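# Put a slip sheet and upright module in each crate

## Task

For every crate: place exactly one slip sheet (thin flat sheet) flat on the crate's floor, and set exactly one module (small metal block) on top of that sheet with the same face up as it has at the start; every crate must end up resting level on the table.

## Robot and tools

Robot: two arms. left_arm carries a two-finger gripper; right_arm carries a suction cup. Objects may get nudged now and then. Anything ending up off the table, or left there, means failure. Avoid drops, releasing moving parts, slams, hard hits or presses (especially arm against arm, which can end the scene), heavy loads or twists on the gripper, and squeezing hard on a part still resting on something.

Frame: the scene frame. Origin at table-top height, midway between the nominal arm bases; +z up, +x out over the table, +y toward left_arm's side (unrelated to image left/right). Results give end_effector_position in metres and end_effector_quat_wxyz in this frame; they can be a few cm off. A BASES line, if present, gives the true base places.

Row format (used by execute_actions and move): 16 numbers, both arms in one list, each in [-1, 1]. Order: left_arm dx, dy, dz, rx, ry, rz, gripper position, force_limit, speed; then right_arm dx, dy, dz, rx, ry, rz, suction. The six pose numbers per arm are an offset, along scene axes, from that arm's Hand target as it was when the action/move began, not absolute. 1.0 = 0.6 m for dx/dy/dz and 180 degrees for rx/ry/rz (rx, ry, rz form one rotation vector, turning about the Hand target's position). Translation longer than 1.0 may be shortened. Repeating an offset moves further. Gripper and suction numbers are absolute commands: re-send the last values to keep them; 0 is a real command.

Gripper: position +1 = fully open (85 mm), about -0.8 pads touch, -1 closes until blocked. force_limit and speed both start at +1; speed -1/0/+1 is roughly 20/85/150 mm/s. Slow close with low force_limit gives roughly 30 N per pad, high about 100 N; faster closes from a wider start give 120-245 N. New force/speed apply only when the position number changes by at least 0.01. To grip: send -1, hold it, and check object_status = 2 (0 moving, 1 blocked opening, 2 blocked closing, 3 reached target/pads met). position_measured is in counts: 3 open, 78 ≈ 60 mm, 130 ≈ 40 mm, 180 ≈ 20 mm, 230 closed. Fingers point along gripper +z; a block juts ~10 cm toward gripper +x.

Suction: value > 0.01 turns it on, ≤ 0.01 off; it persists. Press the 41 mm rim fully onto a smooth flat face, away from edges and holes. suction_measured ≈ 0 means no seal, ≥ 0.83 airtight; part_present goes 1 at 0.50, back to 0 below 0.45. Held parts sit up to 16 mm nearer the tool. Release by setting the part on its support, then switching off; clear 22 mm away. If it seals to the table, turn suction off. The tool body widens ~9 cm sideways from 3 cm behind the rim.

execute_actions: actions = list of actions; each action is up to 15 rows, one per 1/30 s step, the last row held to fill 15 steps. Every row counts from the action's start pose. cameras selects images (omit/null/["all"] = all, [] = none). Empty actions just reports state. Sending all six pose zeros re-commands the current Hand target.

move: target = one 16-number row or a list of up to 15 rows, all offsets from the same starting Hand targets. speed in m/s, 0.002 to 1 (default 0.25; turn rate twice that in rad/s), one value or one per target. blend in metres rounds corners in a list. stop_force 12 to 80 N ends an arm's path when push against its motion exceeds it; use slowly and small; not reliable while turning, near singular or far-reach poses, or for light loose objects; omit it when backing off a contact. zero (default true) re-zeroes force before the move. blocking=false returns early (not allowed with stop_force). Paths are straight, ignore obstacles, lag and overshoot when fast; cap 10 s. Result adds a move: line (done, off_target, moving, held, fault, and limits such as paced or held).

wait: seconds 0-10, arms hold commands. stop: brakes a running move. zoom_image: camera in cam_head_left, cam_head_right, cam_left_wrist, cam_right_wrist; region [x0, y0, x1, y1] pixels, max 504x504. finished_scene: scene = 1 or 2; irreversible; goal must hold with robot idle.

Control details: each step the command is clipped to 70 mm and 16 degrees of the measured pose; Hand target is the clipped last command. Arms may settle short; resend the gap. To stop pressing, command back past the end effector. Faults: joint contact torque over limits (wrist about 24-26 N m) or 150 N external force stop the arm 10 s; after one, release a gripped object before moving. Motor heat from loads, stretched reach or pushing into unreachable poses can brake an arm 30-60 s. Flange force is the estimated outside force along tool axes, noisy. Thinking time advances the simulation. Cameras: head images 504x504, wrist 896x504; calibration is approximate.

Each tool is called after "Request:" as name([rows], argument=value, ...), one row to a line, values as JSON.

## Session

Request:
execute_actions(actions=[])

Scene clock: 0.00 s.
left_arm: end_effector_position=(+0.8718, +0.0039, +0.1643) position_measured=3 object_status=3 end_effector_quat_wxyz=(+0.272, +0.798, +0.055, +0.535) | right_arm: end_effector_position=(+0.1565, -0.1887, +0.1843) suction_measured=0.01 part_present=0 end_effector_quat_wxyz=(-0.085, -0.357, +0.923, -0.116)
Joint positions: left_arm=[-0.457 0.769 0.504 -1.176 -0.048 -1.414] | right_arm=[1.498 -0.499 -0.665 -0.052 -1.689 -0.753]
Joint velocities: within noise
Flange force (N): no reading
Hand target: left_arm +0.8718, +0.0039, +0.1643; +0.272, +0.798, +0.055, +0.535 | right_arm +0.1565, -0.1887, +0.1843; -0.085, -0.357, +0.923, -0.116
camera_calibration:
cam_left_wrist: T_world_to_cam=[[-0.0557318, -0.838056, 0.54273, -0.0113011], [-0.662521, -0.375625, -0.648053, 0.709281], [0.746967, -0.395687, -0.534295, -0.432896], [0, 0, 0, 1]] pos_world=[0.792642, 0.0856613, 0.234491]
cam_right_wrist: T_world_to_cam=[[0.694725, -0.685416, 0.218088, -0.281308], [-0.649807, -0.468078, 0.598877, -0.0617981], [-0.308398, -0.55777, -0.770574, 0.142335], [0, 0, 0, 1]] pos_world=[0.19917, -0.142349, 0.208039]

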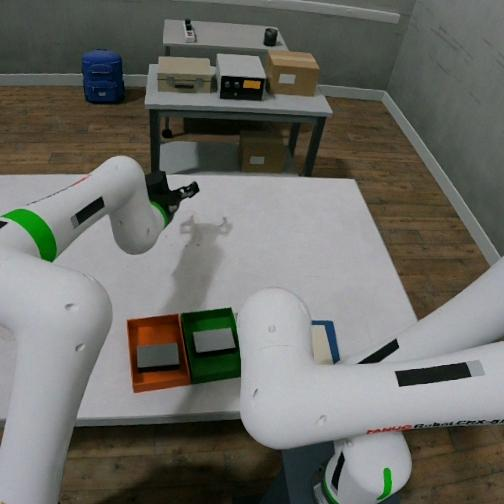

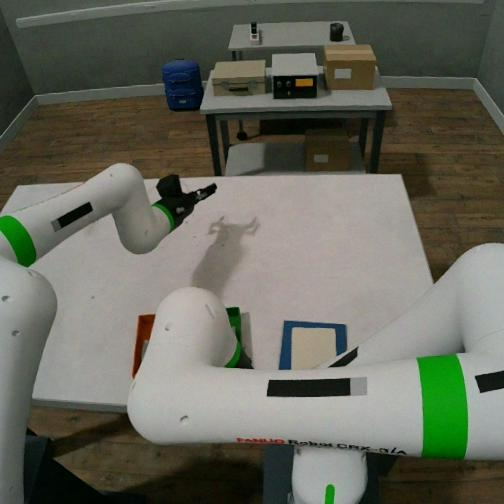

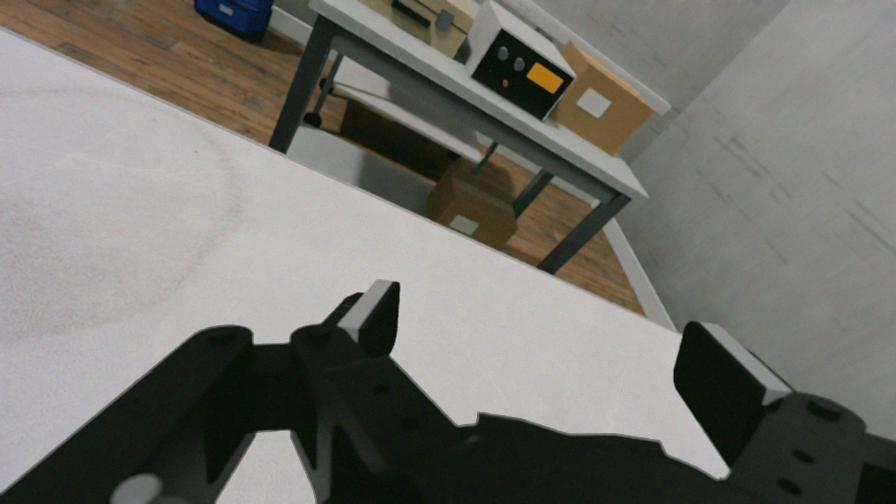

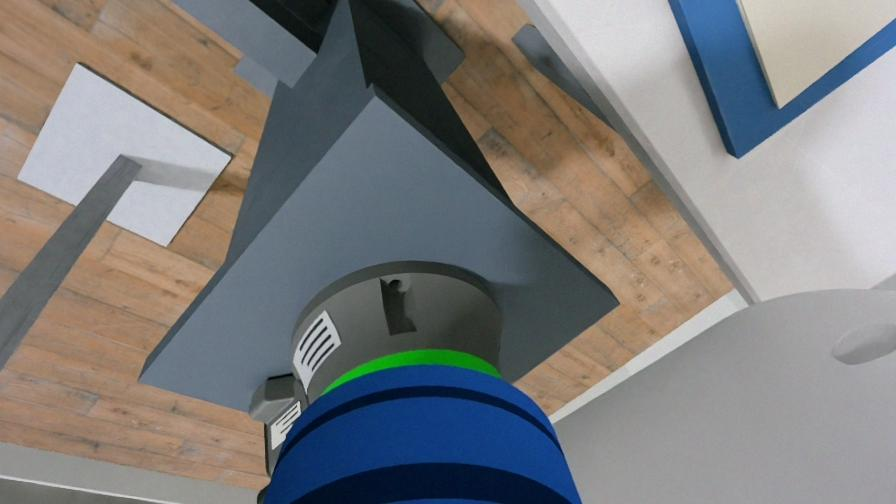

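Request:
move(target=[-0.453,0.793,0.26,0,0,0.25,1,0,0,0.506,0.0645,0.36,0.0758,-0.0556,-0.2334,0], speed=0.25)

Scene clock: 15.03 s.
left_arm: end_effector_position=(+0.6001, +0.4797, +0.3203) position_measured=3 object_status=3 end_effector_quat_wxyz=(+0.047, +0.716, +0.356, +0.599) | right_arm: end_effector_position=(+0.4601, -0.1500, +0.4003) suction_measured=0.01 part_present=0 end_effector_quat_wxyz=(+0.000, +0.001, +1.000, +0.000)
Joint positions: left_arm=[-0.155 -0.232 -0.36 -1.232 -0.54 -1.259] | right_arm=[0.675 0.065 0.302 0 -1.809 -0.67]
Joint velocities: within noise
Flange force (N): left_arm=[-0.2 -2.9 4.0] | right_arm=[13.2 -3.6 7.1]
Hand target: left_arm +0.6000, +0.4797, +0.3203; +0.047, +0.716, +0.356, +0.599 | right_arm +0.4601, -0.1500, +0.4003; +0.000, +0.001, +1.000, +0.000
Off the commanded pose: left_arm 0.000 m, 0 deg | right_arm 0.000 m, 0 deg.
move: done
camera_calibration:
cam_left_wrist: T_world_to_cam=[[0.553142, -0.63206, 0.542711, -0.176567], [-0.202913, -0.734043, -0.64808, 0.705145], [0.807998, 0.248357, -0.534283, -0.303817], [0, 0, 0, 1]] pos_world=[0.486233, 0.481461, 0.390491]
cam_right_wrist: T_world_to_cam=[[0.0168164, -0.997245, 0.0722417, -0.189222], [-0.917597, 0.0133067, 0.397288, 0.30034], [-0.397155, -0.0729698, -0.914846, 0.595311], [0, 0, 0, 1]] pos_world=[0.515204, -0.149257, 0.438966]

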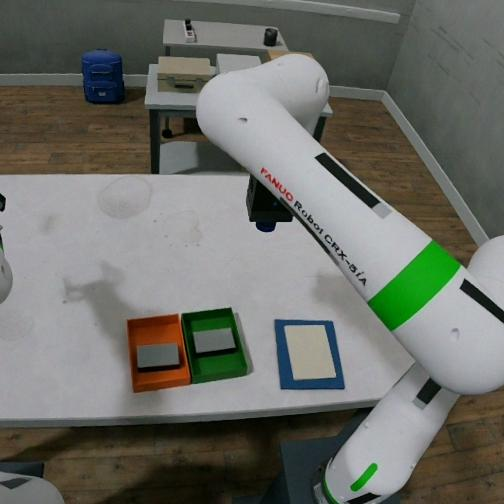

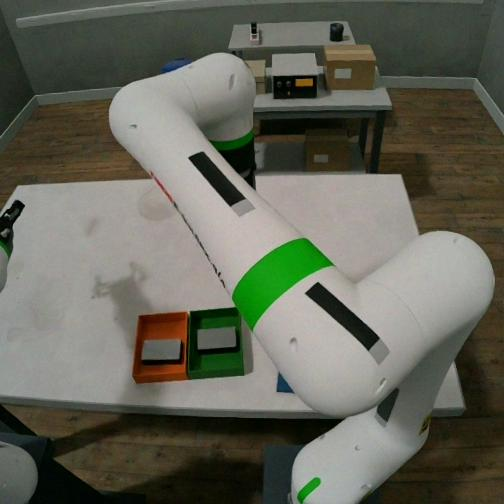

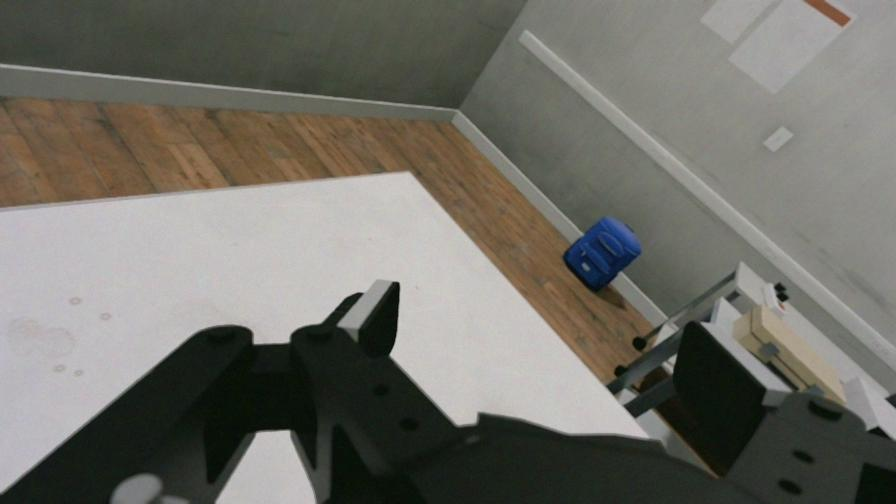

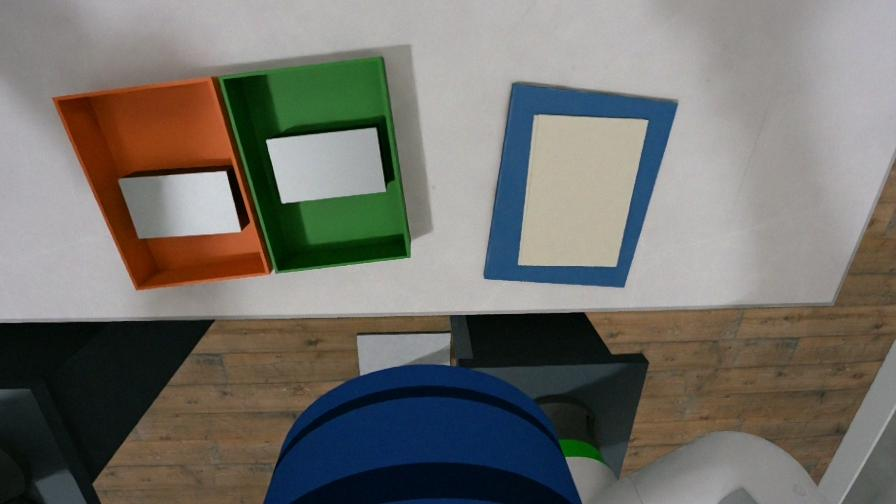

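Request:
move(target=[0,0,0,0,0,0,1,0,0,-0.0167,0.138,-0.333,0,0,0.037,0], cameras=["cam_right_wrist"])

Scene clock: 52.07 s.
left_arm: end_effector_position=(+0.6000, +0.4797, +0.3203) position_measured=3 object_status=3 end_effector_quat_wxyz=(+0.047, +0.716, +0.356, +0.599) | right_arm: end_effector_position=(+0.4502, -0.0672, +0.2005) suction_measured=0.01 part_present=0 end_effector_quat_wxyz=(+0.000, -0.057, +0.998, +0.000)
Joint positions: left_arm=[-0.155 -0.232 -0.36 -1.232 -0.54 -1.259] | right_arm=[0.823 0.134 -0.091 0 -1.346 -0.701]
Joint velocities: within noise
Flange force (N): left_arm=[1.1 -3.4 4.5] | right_arm=[14.7 -4.3 1.0]
Hand target: left_arm +0.6000, +0.4797, +0.3203; +0.047, +0.716, +0.356, +0.599 | right_arm +0.4501, -0.0672, +0.2005; +0.000, -0.057, +0.998, +0.000
Off the commanded pose: left_arm 0.000 m, 0 deg | right_arm 0.000 m, 0 deg.
move: done
camera_calibration:
cam_right_wrist: T_world_to_cam=[[0.13236, -0.988558, 0.0723478, -0.143585], [-0.913011, -0.0931798, 0.39715, 0.360221], [-0.385864, -0.118621, -0.914898, 0.406537], [0, 0, 0, 1]] pos_world=[0.504759, -0.060153, 0.239266]
Images, in order (width x height): cam_right_wrist 896x504.

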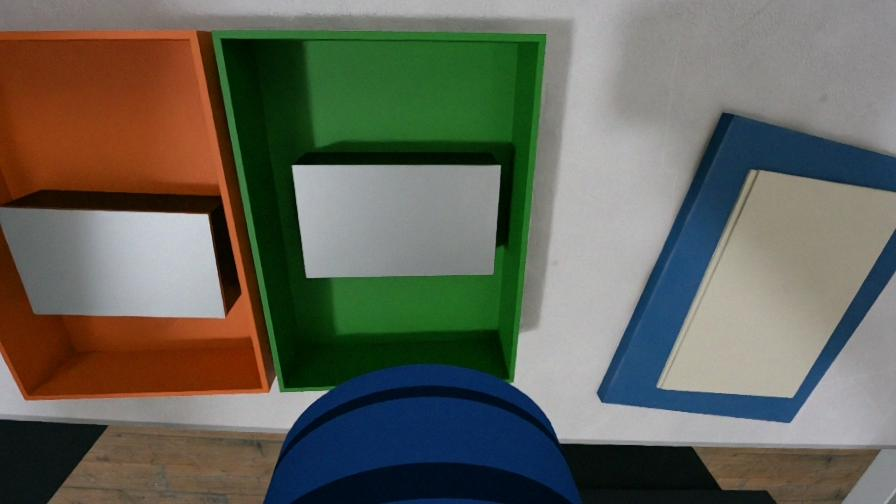

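Request:
move(target=[0,0,0,0,0,0,1,0,0,-0.0393,0.0087,-0.2575,0,0,0,0], cameras=["cam_right_wrist"])

Request:
move(target=[0,0,0,0,0,0,1,0,0,0,0,-0.06,0,0,0,1], speed=0.012, stop_force=12, cameras=["cam_right_wrist"])

Request:
move([
  [0,0,0,0,0,0,1,0,0,0,0,0.05,0,0,0,1],
  [0,0,0,0,0,0,1,0,0,0,0,0.17,0,0,0,1],
], speed=[0.04,0.15], cameras=[])

Scene clock: 79.40 s.
left_arm: end_effector_position=(+0.6000, +0.4797, +0.3203) position_measured=3 object_status=3 end_effector_quat_wxyz=(+0.047, +0.716, +0.356, +0.599) | right_arm: end_effector_position=(+0.4266, -0.0619, +0.0460) suction_measured=0.01 part_present=0 end_effector_quat_wxyz=(+0.000, -0.057, +0.998, +0.000)
Joint positions: left_arm=[-0.155 -0.232 -0.36 -1.232 -0.54 -1.259] | right_arm=[0.868 0.247 -0.349 0 -0.975 -0.747]
Joint velocities: within noise
Flange force (N): left_arm=[0.7 -3.2 4.3] | right_arm=[13.7 -5.1 -3.2]
Hand target: left_arm +0.6000, +0.4797, +0.3203; +0.047, +0.716, +0.356, +0.599 | right_arm +0.4265, -0.0619, +0.0460; +0.000, -0.057, +0.998, +0.000
Off the commanded pose: left_arm 0.000 m, 0 deg | right_arm 0.000 m, 0 deg.
move: done
camera_calibration:
cam_right_wrist: T_world_to_cam=[[0.132284, -0.988582, 0.0721524, -0.123991], [-0.912982, -0.0931771, 0.397217, 0.400508], [-0.385959, -0.11842, -0.914884, 0.256763], [0, 0, 0, 1]] pos_world=[0.481158, -0.0548518, 0.0847664]
Images, in order (width x height): cam_right_wrist 896x504.

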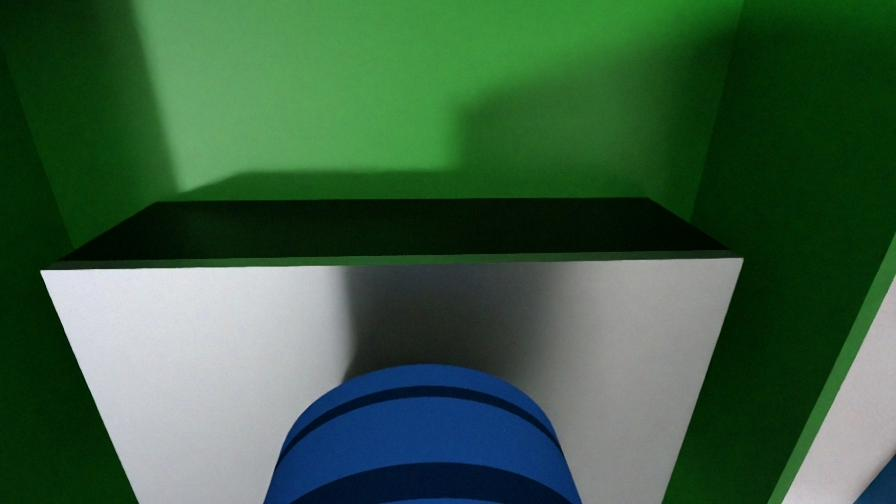

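Scene clock: 82.37 s.
left_arm: end_effector_position=(+0.6000, +0.4797, +0.3203) position_measured=3 object_status=3 end_effector_quat_wxyz=(+0.047, +0.716, +0.356, +0.599) | right_arm: end_effector_position=(+0.4266, -0.0619, +0.0176) suction_measured=1.00 part_present=1 end_effector_quat_wxyz=(+0.000, -0.057, +0.998, +0.000)
Joint positions: left_arm=[-0.155 -0.232 -0.36 -1.232 -0.54 -1.259] | right_arm=[0.868 0.291 -0.374 0 -0.907 -0.747]
Joint velocities: within noise
Flange force (N): left_arm=[0.5 -3.4 3.8] | right_arm=[22.7 -4.8 -38.6]
Hand target: left_arm +0.6000, +0.4797, +0.3203; +0.047, +0.716, +0.356, +0.599 | right_arm +0.4266, -0.0619, +0.0176; +0.000, -0.057, +0.998, +0.000 (not the last commanded pose)
Off the commanded pose: left_arm 0.000 m, 0 deg | right_arm 0.008 m, 0 deg.
move: contact (right_arm)
camera_calibration:
cam_right_wrist: T_world_to_cam=[[0.132373, -0.988572, 0.0721275, -0.121983], [-0.913005, -0.0932785, 0.39714, 0.411799], [-0.385874, -0.118423, -0.914919, 0.230742], [0, 0, 0, 1]] pos_world=[0.481159, -0.0548516, 0.0563664]
Images, in order (width x height): cam_right_wrist 896x504.

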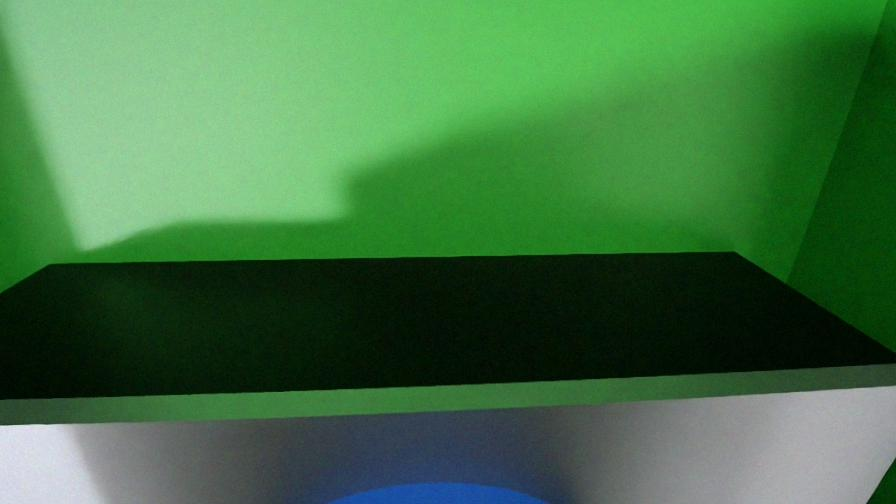

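Scene clock: 83.97 s.
left_arm: end_effector_position=(+0.6000, +0.4797, +0.3203) position_measured=3 object_status=3 end_effector_quat_wxyz=(+0.047, +0.716, +0.356, +0.599) | right_arm: end_effector_position=(+0.4266, -0.0619, +0.1197) suction_measured=1.00 part_present=1 end_effector_quat_wxyz=(+0.000, -0.057, +0.998, +0.000)
Joint positions: left_arm=[-0.155 -0.232 -0.36 -1.232 -0.54 -1.259] | right_arm=[0.868 0.155 -0.265 0.001 -1.151 -0.747]
Joint velocities: within noise
Flange force (N): left_arm=[0.3 -3.3 4.3] | right_arm=[14.6 -4.5 0.2]
Hand target: left_arm +0.6000, +0.4797, +0.3203; +0.047, +0.716, +0.356, +0.599 | right_arm +0.4266, -0.0619, +0.1196; +0.000, -0.057, +0.998, +0.000
Off the commanded pose: left_arm 0.000 m, 0 deg | right_arm 0.000 m, 0 deg.
move: done
No camera images: "cameras" was empty.

Request:
move([
  [0,0,0,0,0,0,1,0,0,0.289,-0.147,0,0,0,0,1],
  [0,0,0,0,0,0,1,0,0,0.289,-0.147,-0.143,0,0,0,1],
], speed=0.15, cameras=[])

Request:
move(target=[0,0,0,0,0,0,1,0,0,0,0,-0.06,0,0,0,1], speed=0.012, stop_force=12, cameras=[])

Request:
execute_actions([
  [[0,0,0,0,0,0,1,0,0,0,0,0,0,0,0,0]],
], cameras=[])

Request:
move([
  [0,0,0,0,0,0,1,0,0,0,0,0.06,0,0,0,0],
  [0,0,0,0,0,0,1,0,0,0,0,0.2,0,0,0,0],
], speed=[0.05,0.25], cameras=["cam_right_wrist"])

Scene clock: 94.93 s.
left_arm: end_effector_position=(+0.6000, +0.4797, +0.3203) position_measured=3 object_status=3 end_effector_quat_wxyz=(+0.047, +0.716, +0.356, +0.599) | right_arm: end_effector_position=(+0.5999, -0.1501, +0.0338) suction_measured=1.00 part_present=1 end_effector_quat_wxyz=(+0.000, -0.057, +0.998, +0.000)
Joint positions: left_arm=[-0.155 -0.232 -0.36 -1.232 -0.54 -1.259] | right_arm=[0.522 0.526 0.013 0 -1.059 -0.401]
Joint velocities: within noise
Flange force (N): left_arm=[0.8 -3.6 4.5] | right_arm=[17.3 -1.4 -4.1]
Hand target: left_arm +0.6000, +0.4797, +0.3203; +0.047, +0.716, +0.356, +0.599 | right_arm +0.6000, -0.1501, +0.0338; +0.000, -0.057, +0.998, +0.000
Off the commanded pose: left_arm 0.000 m, 0 deg | right_arm 0.000 m, 0 deg.
move: done
No camera images: "cameras" was empty.

Scene clock: 97.10 s.
left_arm: end_effector_position=(+0.6000, +0.4797, +0.3203) position_measured=3 object_status=3 end_effector_quat_wxyz=(+0.047, +0.716, +0.356, +0.599) | right_arm: end_effector_position=(+0.6001, -0.1501, +0.0150) suction_measured=1.00 part_present=1 end_effector_quat_wxyz=(+0.000, -0.057, +0.998, +0.000)
Joint positions: left_arm=[-0.155 -0.232 -0.36 -1.232 -0.54 -1.259] | right_arm=[0.522 0.549 -0.001 0.001 -1.021 -0.401]
Joint velocities: within noise
Flange force (N): left_arm=[0.3 -3.2 3.9] | right_arm=[20.7 1.2 -28.3]
Hand target: left_arm +0.6000, +0.4797, +0.3203; +0.047, +0.716, +0.356, +0.599 | right_arm +0.6001, -0.1501, +0.0150; +0.000, -0.057, +0.998, +0.000 (not the last commanded pose)
Off the commanded pose: left_arm 0.000 m, 0 deg | right_arm 0.017 m, 0 deg.
move: contact (right_arm)
No camera images: "cameras" was empty.

Scene clock: 97.80 s.
left_arm: end_effector_position=(+0.6000, +0.4797, +0.3203) position_measured=3 object_status=3 end_effector_quat_wxyz=(+0.047, +0.716, +0.356, +0.599) | right_arm: end_effector_position=(+0.6001, -0.1501, +0.0150) suction_measured=0.01 part_present=0 end_effector_quat_wxyz=(+0.000, -0.057, +0.998, +0.000)
Joint positions: left_arm=[-0.155 -0.232 -0.36 -1.232 -0.54 -1.259] | right_arm=[0.522 0.549 -0.001 0.001 -1.021 -0.401]
Joint velocities: within noise
Flange force (N): left_arm=[0.2 -3.4 3.8] | right_arm=[24.2 3.2 -47.2]
Hand target: left_arm +0.6000, +0.4797, +0.3203; +0.047, +0.716, +0.356, +0.599 | right_arm +0.6001, -0.1501, +0.0150; +0.000, -0.057, +0.998, +0.000
Off the commanded pose: left_arm 0.000 m, 0 deg | right_arm 0.000 m, 0 deg.
No camera images: "cameras" was empty.

Scene clock: 99.30 s.
left_arm: end_effector_position=(+0.6000, +0.4797, +0.3203) position_measured=3 object_status=3 end_effector_quat_wxyz=(+0.047, +0.716, +0.356, +0.599) | right_arm: end_effector_position=(+0.6001, -0.1502, +0.1350) suction_measured=0.01 part_present=0 end_effector_quat_wxyz=(+0.000, -0.057, +0.998, +0.000)
Joint positions: left_arm=[-0.155 -0.232 -0.36 -1.232 -0.54 -1.259] | right_arm=[0.522 0.428 0.125 0.001 -1.268 -0.401]
Joint velocities: left_arm=[within noise] | right_arm=[0.001 -0.002 0.001 -0.005 0.001 0.002]
Flange force (N): left_arm=[0.3 -3.1 4.0] | right_arm=[17.6 -1.7 -1.4]
Hand target: left_arm +0.6000, +0.4797, +0.3203; +0.047, +0.716, +0.356, +0.599 | right_arm +0.6001, -0.1501, +0.1350; +0.000, -0.057, +0.998, +0.000
Off the commanded pose: left_arm 0.000 m, 0 deg | right_arm 0.000 m, 0 deg.
move: done
camera_calibration:
cam_right_wrist: T_world_to_cam=[[0.132373, -0.988545, 0.072499, -0.240771], [-0.91317, -0.0931803, 0.396785, 0.51553], [-0.385484, -0.118728, -0.915044, 0.394369], [0, 0, 0, 1]] pos_world=[0.654661, -0.143154, 0.173766]
Images, in order (width x height): cam_right_wrist 896x504.

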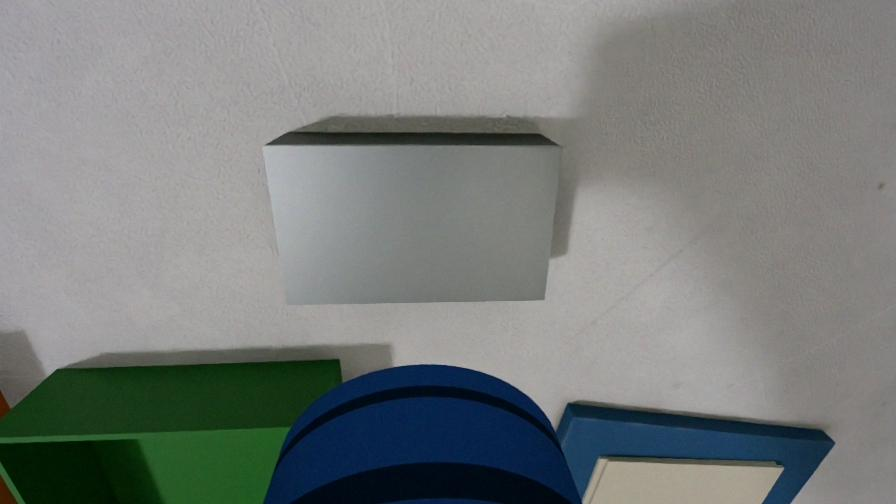

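Request:
move(target=[0,0,0,0,0,0,1,0,0,-0.4,-0.275,-0.033,0,0,-0.0506,0], cameras=["cam_right_wrist"])

Scene clock: 109.30 s.
left_arm: end_effector_position=(+0.6000, +0.4797, +0.3203) position_measured=3 object_status=3 end_effector_quat_wxyz=(+0.047, +0.716, +0.356, +0.599) | right_arm: end_effector_position=(+0.3601, -0.3151, +0.1152) suction_measured=0.01 part_present=0 end_effector_quat_wxyz=(+0.000, +0.022, +1.000, +0.000)
Joint positions: left_arm=[-0.155 -0.232 -0.36 -1.232 -0.54 -1.259] | right_arm=[0.437 -0.222 -0.641 0.001 -1.152 -0.475]
Joint velocities: within noise
Flange force (N): left_arm=[0.2 -3.4 4.3] | right_arm=[12.1 2.3 0.5]
Hand target: left_arm +0.6000, +0.4797, +0.3203; +0.047, +0.716, +0.356, +0.599 | right_arm +0.3601, -0.3151, +0.1152; +0.000, +0.022, +1.000, +0.000
Off the commanded pose: left_arm 0.000 m, 0 deg | right_arm 0.000 m, 0 deg.
move: done
camera_calibration:
cam_right_wrist: T_world_to_cam=[[-0.0258553, -0.997052, 0.0722447, -0.316275], [-0.916335, 0.0525248, 0.396953, 0.335866], [-0.399578, -0.055937, -0.914991, 0.288899], [0, 0, 0, 1]] pos_world=[0.415026, -0.316824, 0.153866]
Images, in order (width x height): cam_right_wrist 896x504.

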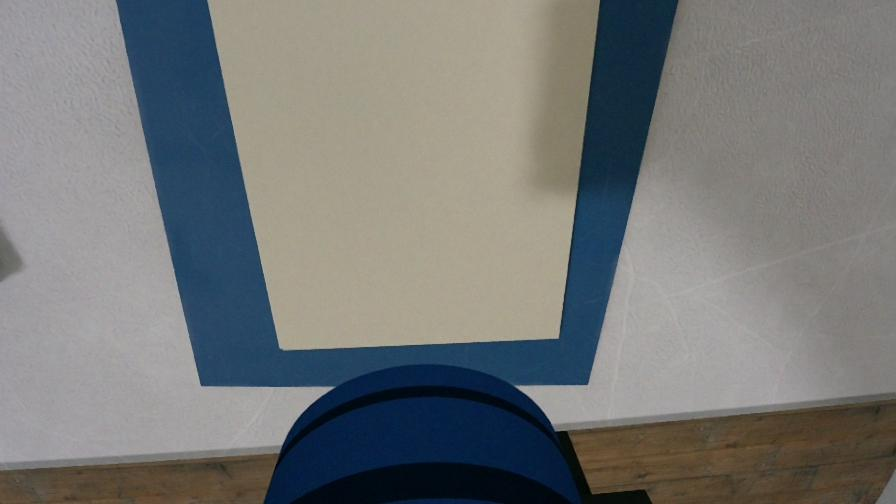

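Request:
zoom_image(camera="cam_right_wrist", region=[200, 230, 400, 390])

Scaled by 2.520.

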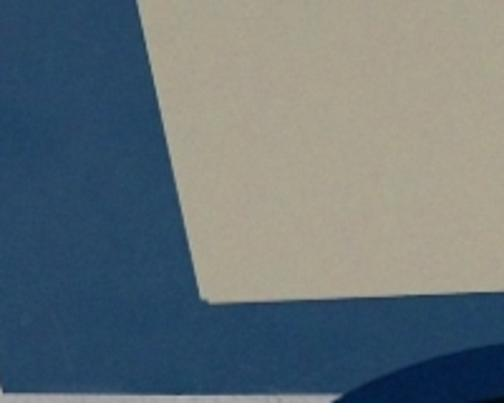

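Request:
move(target=[0,0,0,0,0,0,1,0,0,0.003,-0.002,-0.1355,0,0,0.006,0], cameras=[])

Request:
move(target=[0,0,0,0,0,0,1,0,0,0,0,-0.062,0,0,0,1], speed=0.012, stop_force=12, cameras=[])

Request:
move([
  [0,0,0,0,0,0,1,0,0,0,0,0.04,0,0,0,1],
  [0,0,0,0,0,0,1,0,0,0,0,0.2,0,0,0,1],
], speed=[0.03,0.12], cameras=["cam_head_left"])

Scene clock: 136.23 s.
left_arm: end_effector_position=(+0.6000, +0.4797, +0.3203) position_measured=3 object_status=3 end_effector_quat_wxyz=(+0.047, +0.716, +0.356, +0.599) | right_arm: end_effector_position=(+0.3617, -0.3163, +0.0338) suction_measured=0.01 part_present=0 end_effector_quat_wxyz=(+0.000, +0.013, +1.000, +0.000)
Joint positions: left_arm=[-0.155 -0.232 -0.36 -1.232 -0.54 -1.259] | right_arm=[0.431 -0.084 -0.748 0 -0.908 -0.45]
Joint velocities: within noise
Flange force (N): left_arm=[1.1 -3.4 4.1] | right_arm=[10.2 1.5 -4.3]
Hand target: left_arm +0.6000, +0.4797, +0.3203; +0.047, +0.716, +0.356, +0.599 | right_arm +0.3619, -0.3163, +0.0339; +0.000, +0.013, +1.000, +0.000
Off the commanded pose: left_arm 0.000 m, 0 deg | right_arm 0.000 m, 0 deg.
move: done
No camera images: "cameras" was empty.

Scene clock: 139.83 s.
left_arm: end_effector_position=(+0.6000, +0.4797, +0.3203) position_measured=3 object_status=3 end_effector_quat_wxyz=(+0.047, +0.716, +0.356, +0.599) | right_arm: end_effector_position=(+0.3619, -0.3163, -0.0021) suction_measured=1.00 part_present=1 end_effector_quat_wxyz=(+0.000, +0.013, +1.000, +0.000)
Joint positions: left_arm=[-0.155 -0.232 -0.36 -1.232 -0.54 -1.259] | right_arm=[0.431 -0.004 -0.783 0.001 -0.791 -0.45]
Joint velocities: within noise
Flange force (N): left_arm=[0.7 -3.3 4.2] | right_arm=[18.7 5.4 -29.6]
Hand target: left_arm +0.6000, +0.4797, +0.3203; +0.047, +0.716, +0.356, +0.599 | right_arm +0.3619, -0.3163, -0.0021; +0.000, +0.013, +1.000, +0.000 (not the last commanded pose)
Off the commanded pose: left_arm 0.000 m, 0 deg | right_arm 0.001 m, 0 deg.
move: contact (right_arm)
No camera images: "cameras" was empty.

Scene clock: 141.80 s.
left_arm: end_effector_position=(+0.6000, +0.4797, +0.3203) position_measured=3 object_status=3 end_effector_quat_wxyz=(+0.047, +0.716, +0.356, +0.599) | right_arm: end_effector_position=(+0.3619, -0.3163, +0.1179) suction_measured=1.00 part_present=1 end_effector_quat_wxyz=(+0.000, +0.012, +1.000, +0.000)
Joint positions: left_arm=[-0.155 -0.232 -0.36 -1.232 -0.54 -1.259] | right_arm=[0.431 -0.22 -0.633 0.001 -1.159 -0.45]
Joint velocities: within noise
Flange force (N): left_arm=[0.6 -3.5 3.8] | right_arm=[12.5 3.0 -0.5]
Hand target: left_arm +0.6000, +0.4797, +0.3203; +0.047, +0.716, +0.356, +0.599 | right_arm +0.3619, -0.3163, +0.1179; +0.000, +0.013, +1.000, +0.000
Off the commanded pose: left_arm 0.000 m, 0 deg | right_arm 0.000 m, 0 deg.
move: done
Images, in order (width x height): cam_head_left 504x504.

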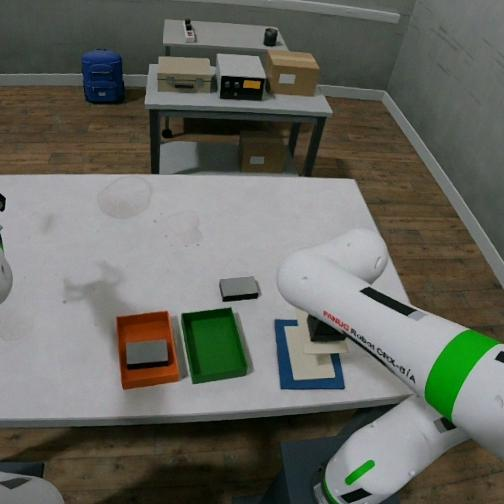

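Request:
move([
  [0,0,0,0,0,0,1,0,0,0.047,0.4193,0,0,0,0.0467,1],
  [0,0,0,0,0,0,1,0,0,0.047,0.4193,-0.1415,0,0,0.0467,1],
], speed=0.15, cameras=["cam_head_right","cam_head_left"])

Request:
zoom_image(camera="cam_head_left", region=[170, 310, 270, 390])

Request:
zoom_image(camera="cam_head_right", region=[170, 310, 270, 390])

Scene clock: 157.27 s.
left_arm: end_effector_position=(+0.6000, +0.4797, +0.3203) position_measured=3 object_status=3 end_effector_quat_wxyz=(+0.047, +0.716, +0.356, +0.599) | right_arm: end_effector_position=(+0.3900, -0.0647, +0.0329) suction_measured=1.00 part_present=1 end_effector_quat_wxyz=(+0.000, -0.061, +0.998, +0.000)
Joint positions: left_arm=[-0.155 -0.232 -0.36 -1.232 -0.54 -1.259] | right_arm=[0.929 0.196 -0.451 0 -0.924 -0.801]
Joint velocities: within noise
Flange force (N): left_arm=[0.2 -3.1 4.0] | right_arm=[12.6 -4.1 -4.1]
Hand target: left_arm +0.6000, +0.4797, +0.3203; +0.047, +0.716, +0.356, +0.599 | right_arm +0.3901, -0.0647, +0.0330; +0.000, -0.061, +0.998, +0.000
Off the commanded pose: left_arm 0.000 m, 0 deg | right_arm 0.000 m, 0 deg.
move: done
Images, in order (width x height): cam_head_left 504x504, cam_head_right 504x504.

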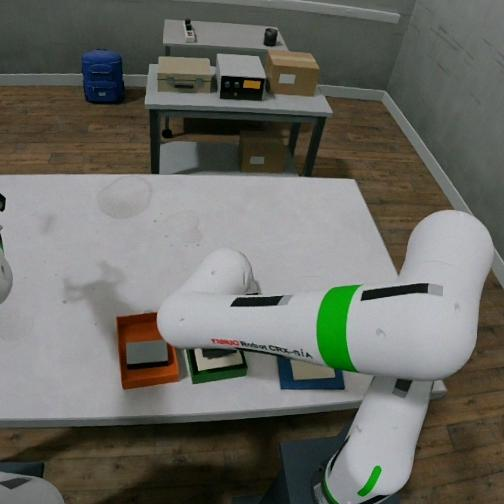

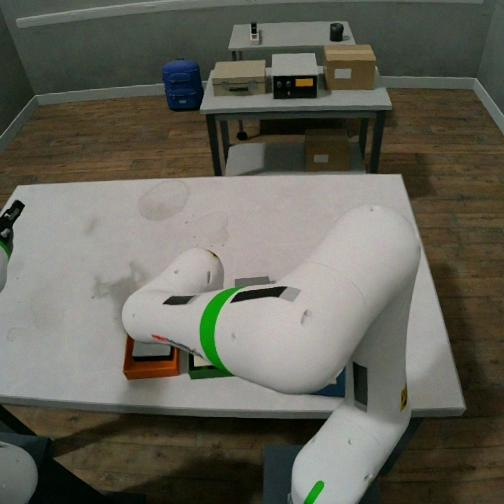

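Scaled by 5.040.

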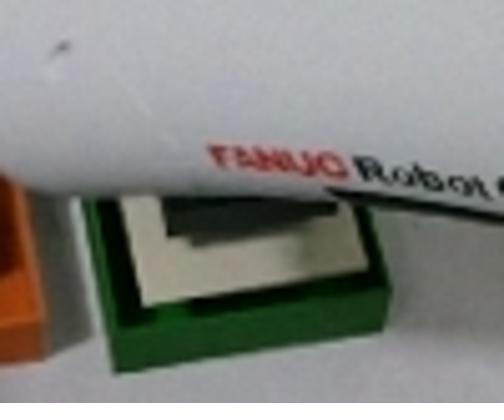

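Scaled by 5.040.

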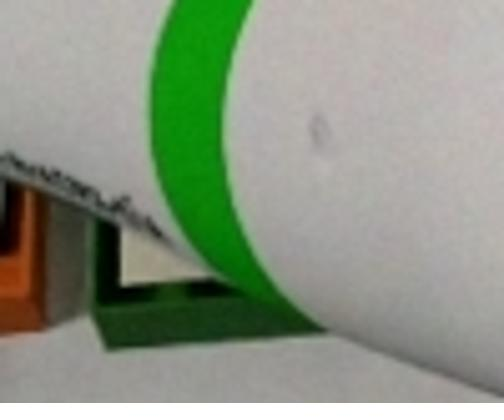

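Request:
move(target=[0,0,0,0,0,0,1,0,0,0,0.0035,-0.03,0,0,0,1], speed=0.02, cameras=["cam_head_left"])

Request:
zoom_image(camera="cam_head_left", region=[180, 330, 250, 390])

Scene clock: 180.13 s.
left_arm: end_effector_position=(+0.6000, +0.4797, +0.3203) position_measured=3 object_status=3 end_effector_quat_wxyz=(+0.047, +0.716, +0.356, +0.599) | right_arm: end_effector_position=(+0.3901, -0.0626, +0.0150) suction_measured=1.00 part_present=1 end_effector_quat_wxyz=(+0.000, -0.061, +0.998, +0.000)
Joint positions: left_arm=[-0.155 -0.232 -0.36 -1.232 -0.54 -1.259] | right_arm=[0.932 0.229 -0.463 0.001 -0.879 -0.804]
Joint velocities: within noise
Flange force (N): left_arm=[0.4 -3.5 3.9] | right_arm=[12.9 -5.4 -4.8]
Hand target: left_arm +0.6000, +0.4797, +0.3203; +0.047, +0.716, +0.356, +0.599 | right_arm +0.3901, -0.0626, +0.0150; +0.000, -0.061, +0.998, +0.000
Off the commanded pose: left_arm 0.000 m, 0 deg | right_arm 0.000 m, 0 deg.
move: done
Images, in order (width x height): cam_head_left 504x504.

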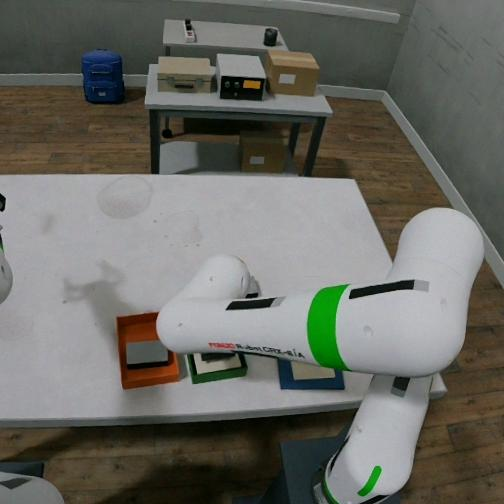

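Scaled by 7.200.

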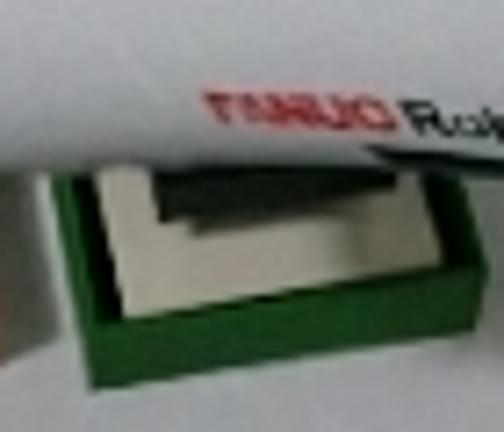

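Request:
move(target=[0,0,0,0,0,0,1,0,0,0.001,-0.001,-0.044,0,0,0,1], speed=0.012, stop_force=12, cameras=[])

Request:
execute_actions([
  [[0,0,0,0,0,0,1,0,0,0,0,0.003,0,0,0,0]],
], cameras=[])

Request:
move([
  [0,0,0,0,0,0,1,0,0,0,0,0.06,0,0,0,0],
  [0,0,0,0,0,0,1,0,0,0.06,0.1,0.35,0,0,0,0],
], speed=[0.04,0.2], cameras=["cam_right_wrist","cam_head_left"])

Scene clock: 194.50 s.
left_arm: end_effector_position=(+0.6000, +0.4797, +0.3203) position_measured=3 object_status=3 end_effector_quat_wxyz=(+0.047, +0.716, +0.356, +0.599) | right_arm: end_effector_position=(+0.3908, -0.0632, -0.0110) suction_measured=1.00 part_present=1 end_effector_quat_wxyz=(+0.000, -0.061, +0.998, +0.000)
Joint positions: left_arm=[-0.155 -0.232 -0.36 -1.232 -0.54 -1.259] | right_arm=[0.93 0.277 -0.481 0.001 -0.813 -0.802]
Joint velocities: within noise
Flange force (N): left_arm=[1.0 -3.9 3.9] | right_arm=[15.7 -4.0 -27.1]
Hand target: left_arm +0.6000, +0.4797, +0.3203; +0.047, +0.716, +0.356, +0.599 | right_arm +0.3908, -0.0632, -0.0111; +0.000, -0.061, +0.998, +0.000
Off the commanded pose: left_arm 0.000 m, 0 deg | right_arm 0.000 m, 0 deg.
move: contact (right_arm)
No camera images: "cameras" was empty.

Scene clock: 195.20 s.
left_arm: end_effector_position=(+0.6000, +0.4797, +0.3203) position_measured=3 object_status=3 end_effector_quat_wxyz=(+0.047, +0.716, +0.356, +0.599) | right_arm: end_effector_position=(+0.3908, -0.0632, -0.0093) suction_measured=0.01 part_present=0 end_effector_quat_wxyz=(+0.000, -0.061, +0.998, +0.000)
Joint positions: left_arm=[-0.155 -0.232 -0.36 -1.232 -0.54 -1.259] | right_arm=[0.93 0.273 -0.48 0.001 -0.818 -0.802]
Joint velocities: within noise
Flange force (N): left_arm=[1.3 -3.9 3.6] | right_arm=[13.8 -4.3 -22.8]
Hand target: left_arm +0.6000, +0.4797, +0.3203; +0.047, +0.716, +0.356, +0.599 | right_arm +0.3908, -0.0632, -0.0093; +0.000, -0.061, +0.998, +0.000
Off the commanded pose: left_arm 0.000 m, 0 deg | right_arm 0.000 m, 0 deg.
No camera images: "cameras" was empty.

Scene clock: 197.50 s.
left_arm: end_effector_position=(+0.6000, +0.4797, +0.3203) position_measured=3 object_status=3 end_effector_quat_wxyz=(+0.047, +0.716, +0.356, +0.599) | right_arm: end_effector_position=(+0.4267, -0.0031, +0.2007) suction_measured=0.01 part_present=0 end_effector_quat_wxyz=(+0.000, -0.061, +0.998, +0.000)
Joint positions: left_arm=[-0.155 -0.232 -0.36 -1.232 -0.54 -1.259] | right_arm=[0.945 0.177 -0.041 0.001 -1.353 -0.817]
Joint velocities: within noise
Flange force (N): left_arm=[0.3 -3.4 3.9] | right_arm=[12.9 -6.2 1.5]
Hand target: left_arm +0.6000, +0.4797, +0.3203; +0.047, +0.716, +0.356, +0.599 | right_arm +0.4268, -0.0032, +0.2007; +0.000, -0.061, +0.998, +0.000
Off the commanded pose: left_arm 0.000 m, 0 deg | right_arm 0.000 m, 0 deg.
move: done
camera_calibration:
cam_right_wrist: T_world_to_cam=[[0.139292, -0.987613, 0.0722419, -0.0800466], [-0.912527, -0.0996852, 0.396683, 0.344603], [-0.384568, -0.121177, -0.915109, 0.40474], [0, 0, 0, 1]] pos_world=[0.481259, 0.00434218, 0.239466]
Images, in order (width x height): cam_head_left 504x504, cam_right_wrist 896x504.

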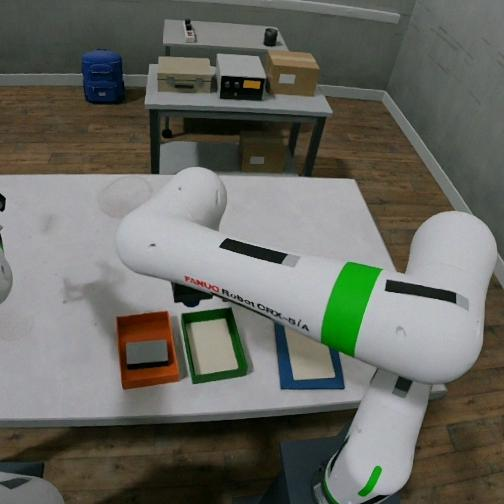

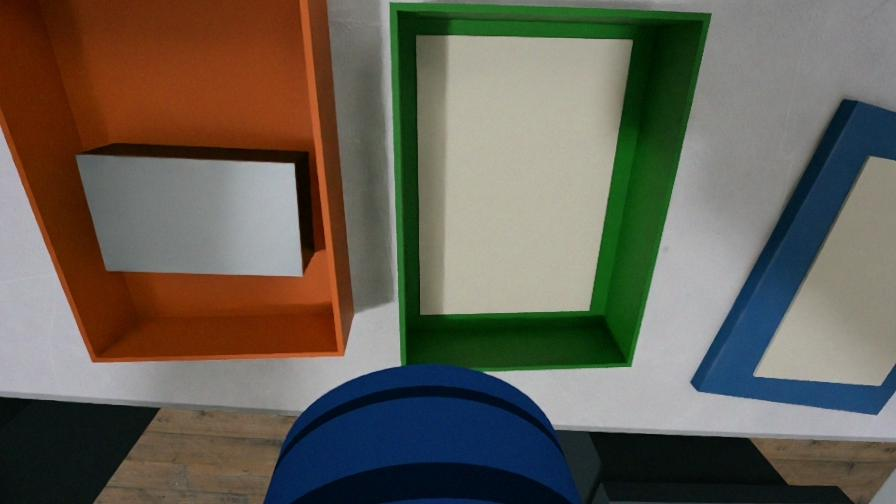

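Request:
move(target=[0,0,0,0,0,0,1,0,0,0.0,0.16,0,0,0,0,0], cameras=["cam_right_wrist"])

Scene clock: 218.63 s.
left_arm: end_effector_position=(+0.6000, +0.4797, +0.3203) position_measured=3 object_status=3 end_effector_quat_wxyz=(+0.047, +0.716, +0.356, +0.599) | right_arm: end_effector_position=(+0.4267, +0.0929, +0.2008) suction_measured=0.01 part_present=0 end_effector_quat_wxyz=(+0.000, -0.061, +0.998, +0.000)
Joint positions: left_arm=[-0.155 -0.232 -0.36 -1.232 -0.54 -1.259] | right_arm=[1.045 0.338 0.16 0.001 -1.393 -0.917]
Joint velocities: within noise
Flange force (N): left_arm=[0.1 -3.4 3.9] | right_arm=[13.9 -8.9 1.2]
Hand target: left_arm +0.6000, +0.4797, +0.3203; +0.047, +0.716, +0.356, +0.599 | right_arm +0.4268, +0.0928, +0.2007; +0.000, -0.061, +0.998, +0.000
Off the commanded pose: left_arm 0.000 m, 0 deg | right_arm 0.000 m, 0 deg.
move: done
camera_calibration:
cam_right_wrist: T_world_to_cam=[[0.13917, -0.987634, 0.0721886, 0.0147394], [-0.912544, -0.0995954, 0.396667, 0.354166], [-0.384572, -0.121079, -0.91512, 0.416356], [0, 0, 0, 1]] pos_world=[0.48126, 0.100243, 0.239466]
Images, in order (width x height): cam_right_wrist 896x504.

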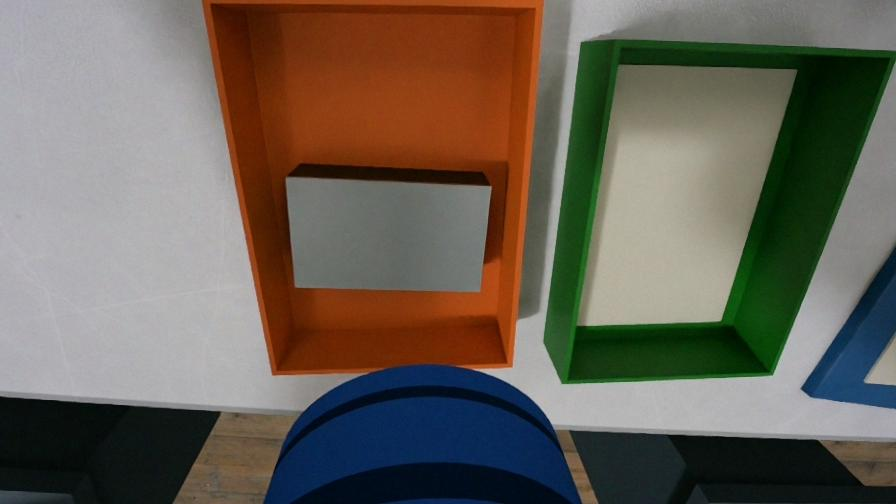

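Request:
move(target=[0,0,0,0,0,0,1,0,0,-0.053,0.016,-0.258,0,0,-0.0128,0], cameras=["cam_right_wrist"])

Request:
move(target=[0,0,0,0,0,0,1,0,0,0,0,-0.06,0,0,0,1], speed=0.012, stop_force=12, cameras=[])

Request:
move([
  [0,0,0,0,0,0,1,0,0,0,0,0.05,0,0,0,1],
  [0,0,0,0,0,0,1,0,0,0,0,0.15,0,0,0,1],
], speed=[0.04,0.15], cameras=["cam_right_wrist"])

Scene clock: 249.20 s.
left_arm: end_effector_position=(+0.6000, +0.4797, +0.3203) position_measured=3 object_status=3 end_effector_quat_wxyz=(+0.047, +0.716, +0.356, +0.599) | right_arm: end_effector_position=(+0.3950, +0.1025, +0.0460) suction_measured=0.01 part_present=0 end_effector_quat_wxyz=(+0.000, -0.041, +0.999, +0.000)
Joint positions: left_arm=[-0.155 -0.232 -0.36 -1.232 -0.54 -1.259] | right_arm=[1.104 0.435 -0.091 0.001 -1.045 -1.016]
Joint velocities: within noise
Flange force (N): left_arm=[1.0 -3.2 3.7] | right_arm=[12.1 -9.3 -3.2]
Hand target: left_arm +0.6000, +0.4797, +0.3203; +0.047, +0.716, +0.356, +0.599 | right_arm +0.3950, +0.1024, +0.0459; +0.000, -0.041, +0.999, +0.000
Off the commanded pose: left_arm 0.000 m, 0 deg | right_arm 0.000 m, 0 deg.
move: done
camera_calibration:
cam_right_wrist: T_world_to_cam=[[0.0992918, -0.992441, 0.0721304, 0.0560895], [-0.915831, -0.0628006, 0.396623, 0.385059], [-0.389095, -0.105441, -0.915143, 0.263931], [0, 0, 0, 1]] pos_world=[0.449774, 0.107677, 0.0847659]
Images, in order (width x height): cam_right_wrist 896x504.

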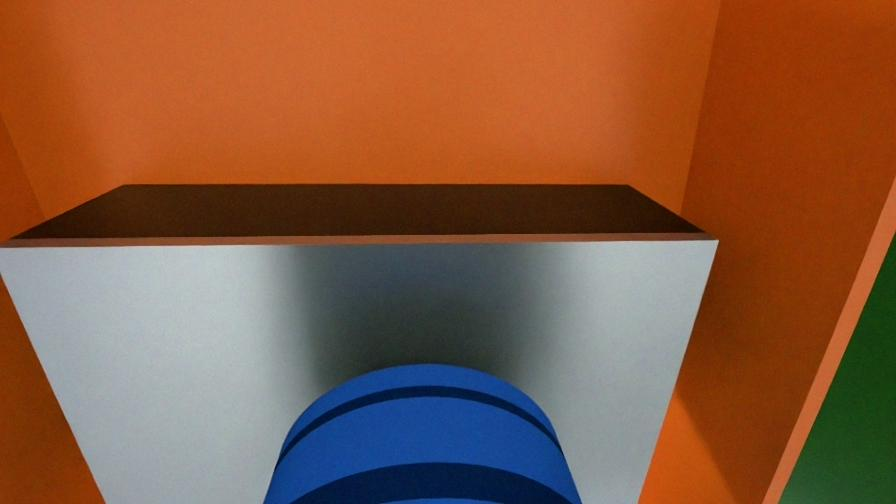

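Scene clock: 252.13 s.
left_arm: end_effector_position=(+0.6000, +0.4797, +0.3203) position_measured=3 object_status=3 end_effector_quat_wxyz=(+0.047, +0.716, +0.356, +0.599) | right_arm: end_effector_position=(+0.3951, +0.1025, +0.0179) suction_measured=1.00 part_present=1 end_effector_quat_wxyz=(+0.000, -0.041, +0.999, +0.000)
Joint positions: left_arm=[-0.155 -0.232 -0.36 -1.232 -0.54 -1.259] | right_arm=[1.104 0.472 -0.114 0.001 -0.986 -1.017]
Joint velocities: within noise
Flange force (N): left_arm=[0.9 -3.2 4.2] | right_arm=[17.4 -10.3 -29.9]
Hand target: left_arm +0.6000, +0.4797, +0.3203; +0.047, +0.716, +0.356, +0.599 | right_arm +0.3950, +0.1025, +0.0179; +0.000, -0.041, +0.999, +0.000 (not the last commanded pose)
Off the commanded pose: left_arm 0.000 m, 0 deg | right_arm 0.008 m, 0 deg.
move: contact (right_arm)
No camera images: "cameras" was empty.

Scene clock: 253.63 s.
left_arm: end_effector_position=(+0.6000, +0.4797, +0.3203) position_measured=3 object_status=3 end_effector_quat_wxyz=(+0.047, +0.716, +0.356, +0.599) | right_arm: end_effector_position=(+0.3950, +0.1025, +0.1079) suction_measured=1.00 part_present=1 end_effector_quat_wxyz=(+0.000, -0.041, +0.999, +0.000)
Joint positions: left_arm=[-0.155 -0.232 -0.36 -1.232 -0.54 -1.259] | right_arm=[1.104 0.368 -0.025 0.001 -1.178 -1.016]
Joint velocities: within noise
Flange force (N): left_arm=[0.6 -3.6 4.8] | right_arm=[12.9 -10.3 -0.1]
Hand target: left_arm +0.6000, +0.4797, +0.3203; +0.047, +0.716, +0.356, +0.599 | right_arm +0.3950, +0.1025, +0.1079; +0.000, -0.041, +0.999, +0.000
Off the commanded pose: left_arm 0.000 m, 0 deg | right_arm 0.000 m, 0 deg.
move: done
camera_calibration:
cam_right_wrist: T_world_to_cam=[[0.0993767, -0.992435, 0.0720959, 0.0515982], [-0.915873, -0.0629057, 0.396509, 0.360595], [-0.388974, -0.105434, -0.915195, 0.32044], [0, 0, 0, 1]] pos_world=[0.449775, 0.107677, 0.146566]
Images, in order (width x height): cam_right_wrist 896x504.

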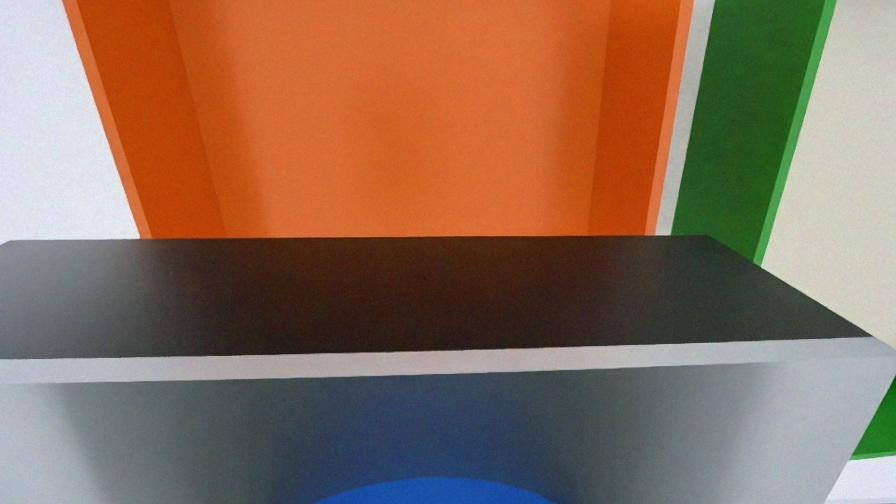

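Request:
move([
  [0,0,0,0,0,0,1,0,0,0.046,-0.27,0.02,0,0,0.512,1],
  [0,0,0,0,0,0,1,0,0,0.046,-0.27,-0.105,0,0,0.512,1],
], speed=[0.4,0.1], cameras=["cam_head_left","cam_right_wrist"])

Request:
zoom_image(camera="cam_head_left", region=[110, 300, 260, 400])

Scene clock: 269.47 s.
left_arm: end_effector_position=(+0.6000, +0.4797, +0.3203) position_measured=3 object_status=3 end_effector_quat_wxyz=(+0.047, +0.716, +0.356, +0.599) | right_arm: end_effector_position=(+0.4226, -0.0595, +0.0449) suction_measured=1.00 part_present=1 end_effector_quat_wxyz=(+0.000, +0.748, -0.664, +0.000)
Joint positions: left_arm=[-0.155 -0.232 -0.36 -1.232 -0.54 -1.259] | right_arm=[0.878 0.244 -0.357 0 -0.97 0.819]
Joint velocities: within noise
Flange force (N): left_arm=[-0.1 -3.2 3.8] | right_arm=[5.0 12.8 -2.3]
Hand target: left_arm +0.6000, +0.4797, +0.3203; +0.047, +0.716, +0.356, +0.599 | right_arm +0.4226, -0.0595, +0.0449; +0.000, +0.748, -0.664, +0.000
Off the commanded pose: left_arm 0.000 m, 0 deg | right_arm 0.000 m, 0 deg.
move: done
camera_calibration:
cam_right_wrist: T_world_to_cam=[[0.987988, 0.13669, 0.0720844, -0.415721], [0.0973722, -0.912876, 0.396454, -0.0781217], [0.119995, -0.384673, -0.91522, 0.0248324], [0, 0, 0, 1]] pos_world=[0.415354, -0.00493826, 0.0836658]
Images, in order (width x height): cam_head_left 504x504, cam_right_wrist 896x504.

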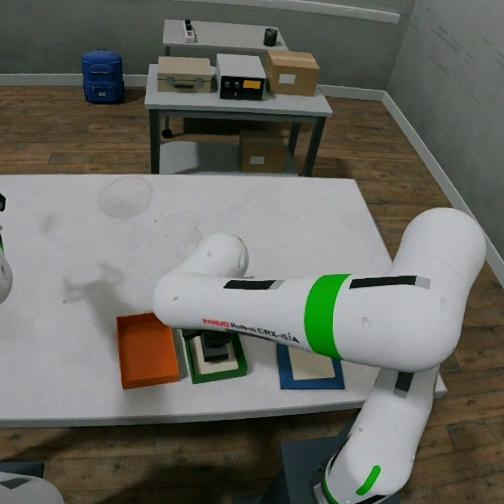

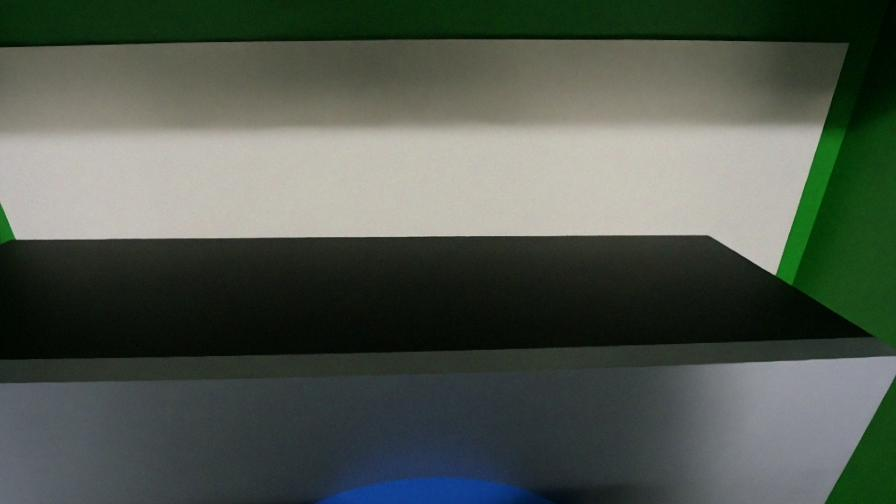

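Scaled by 3.360.

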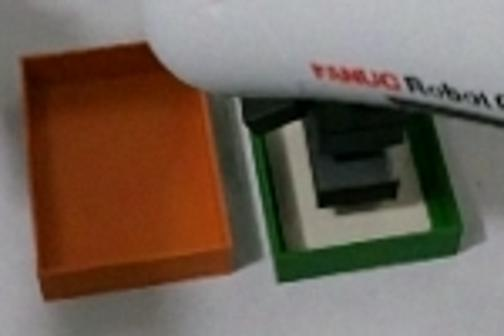

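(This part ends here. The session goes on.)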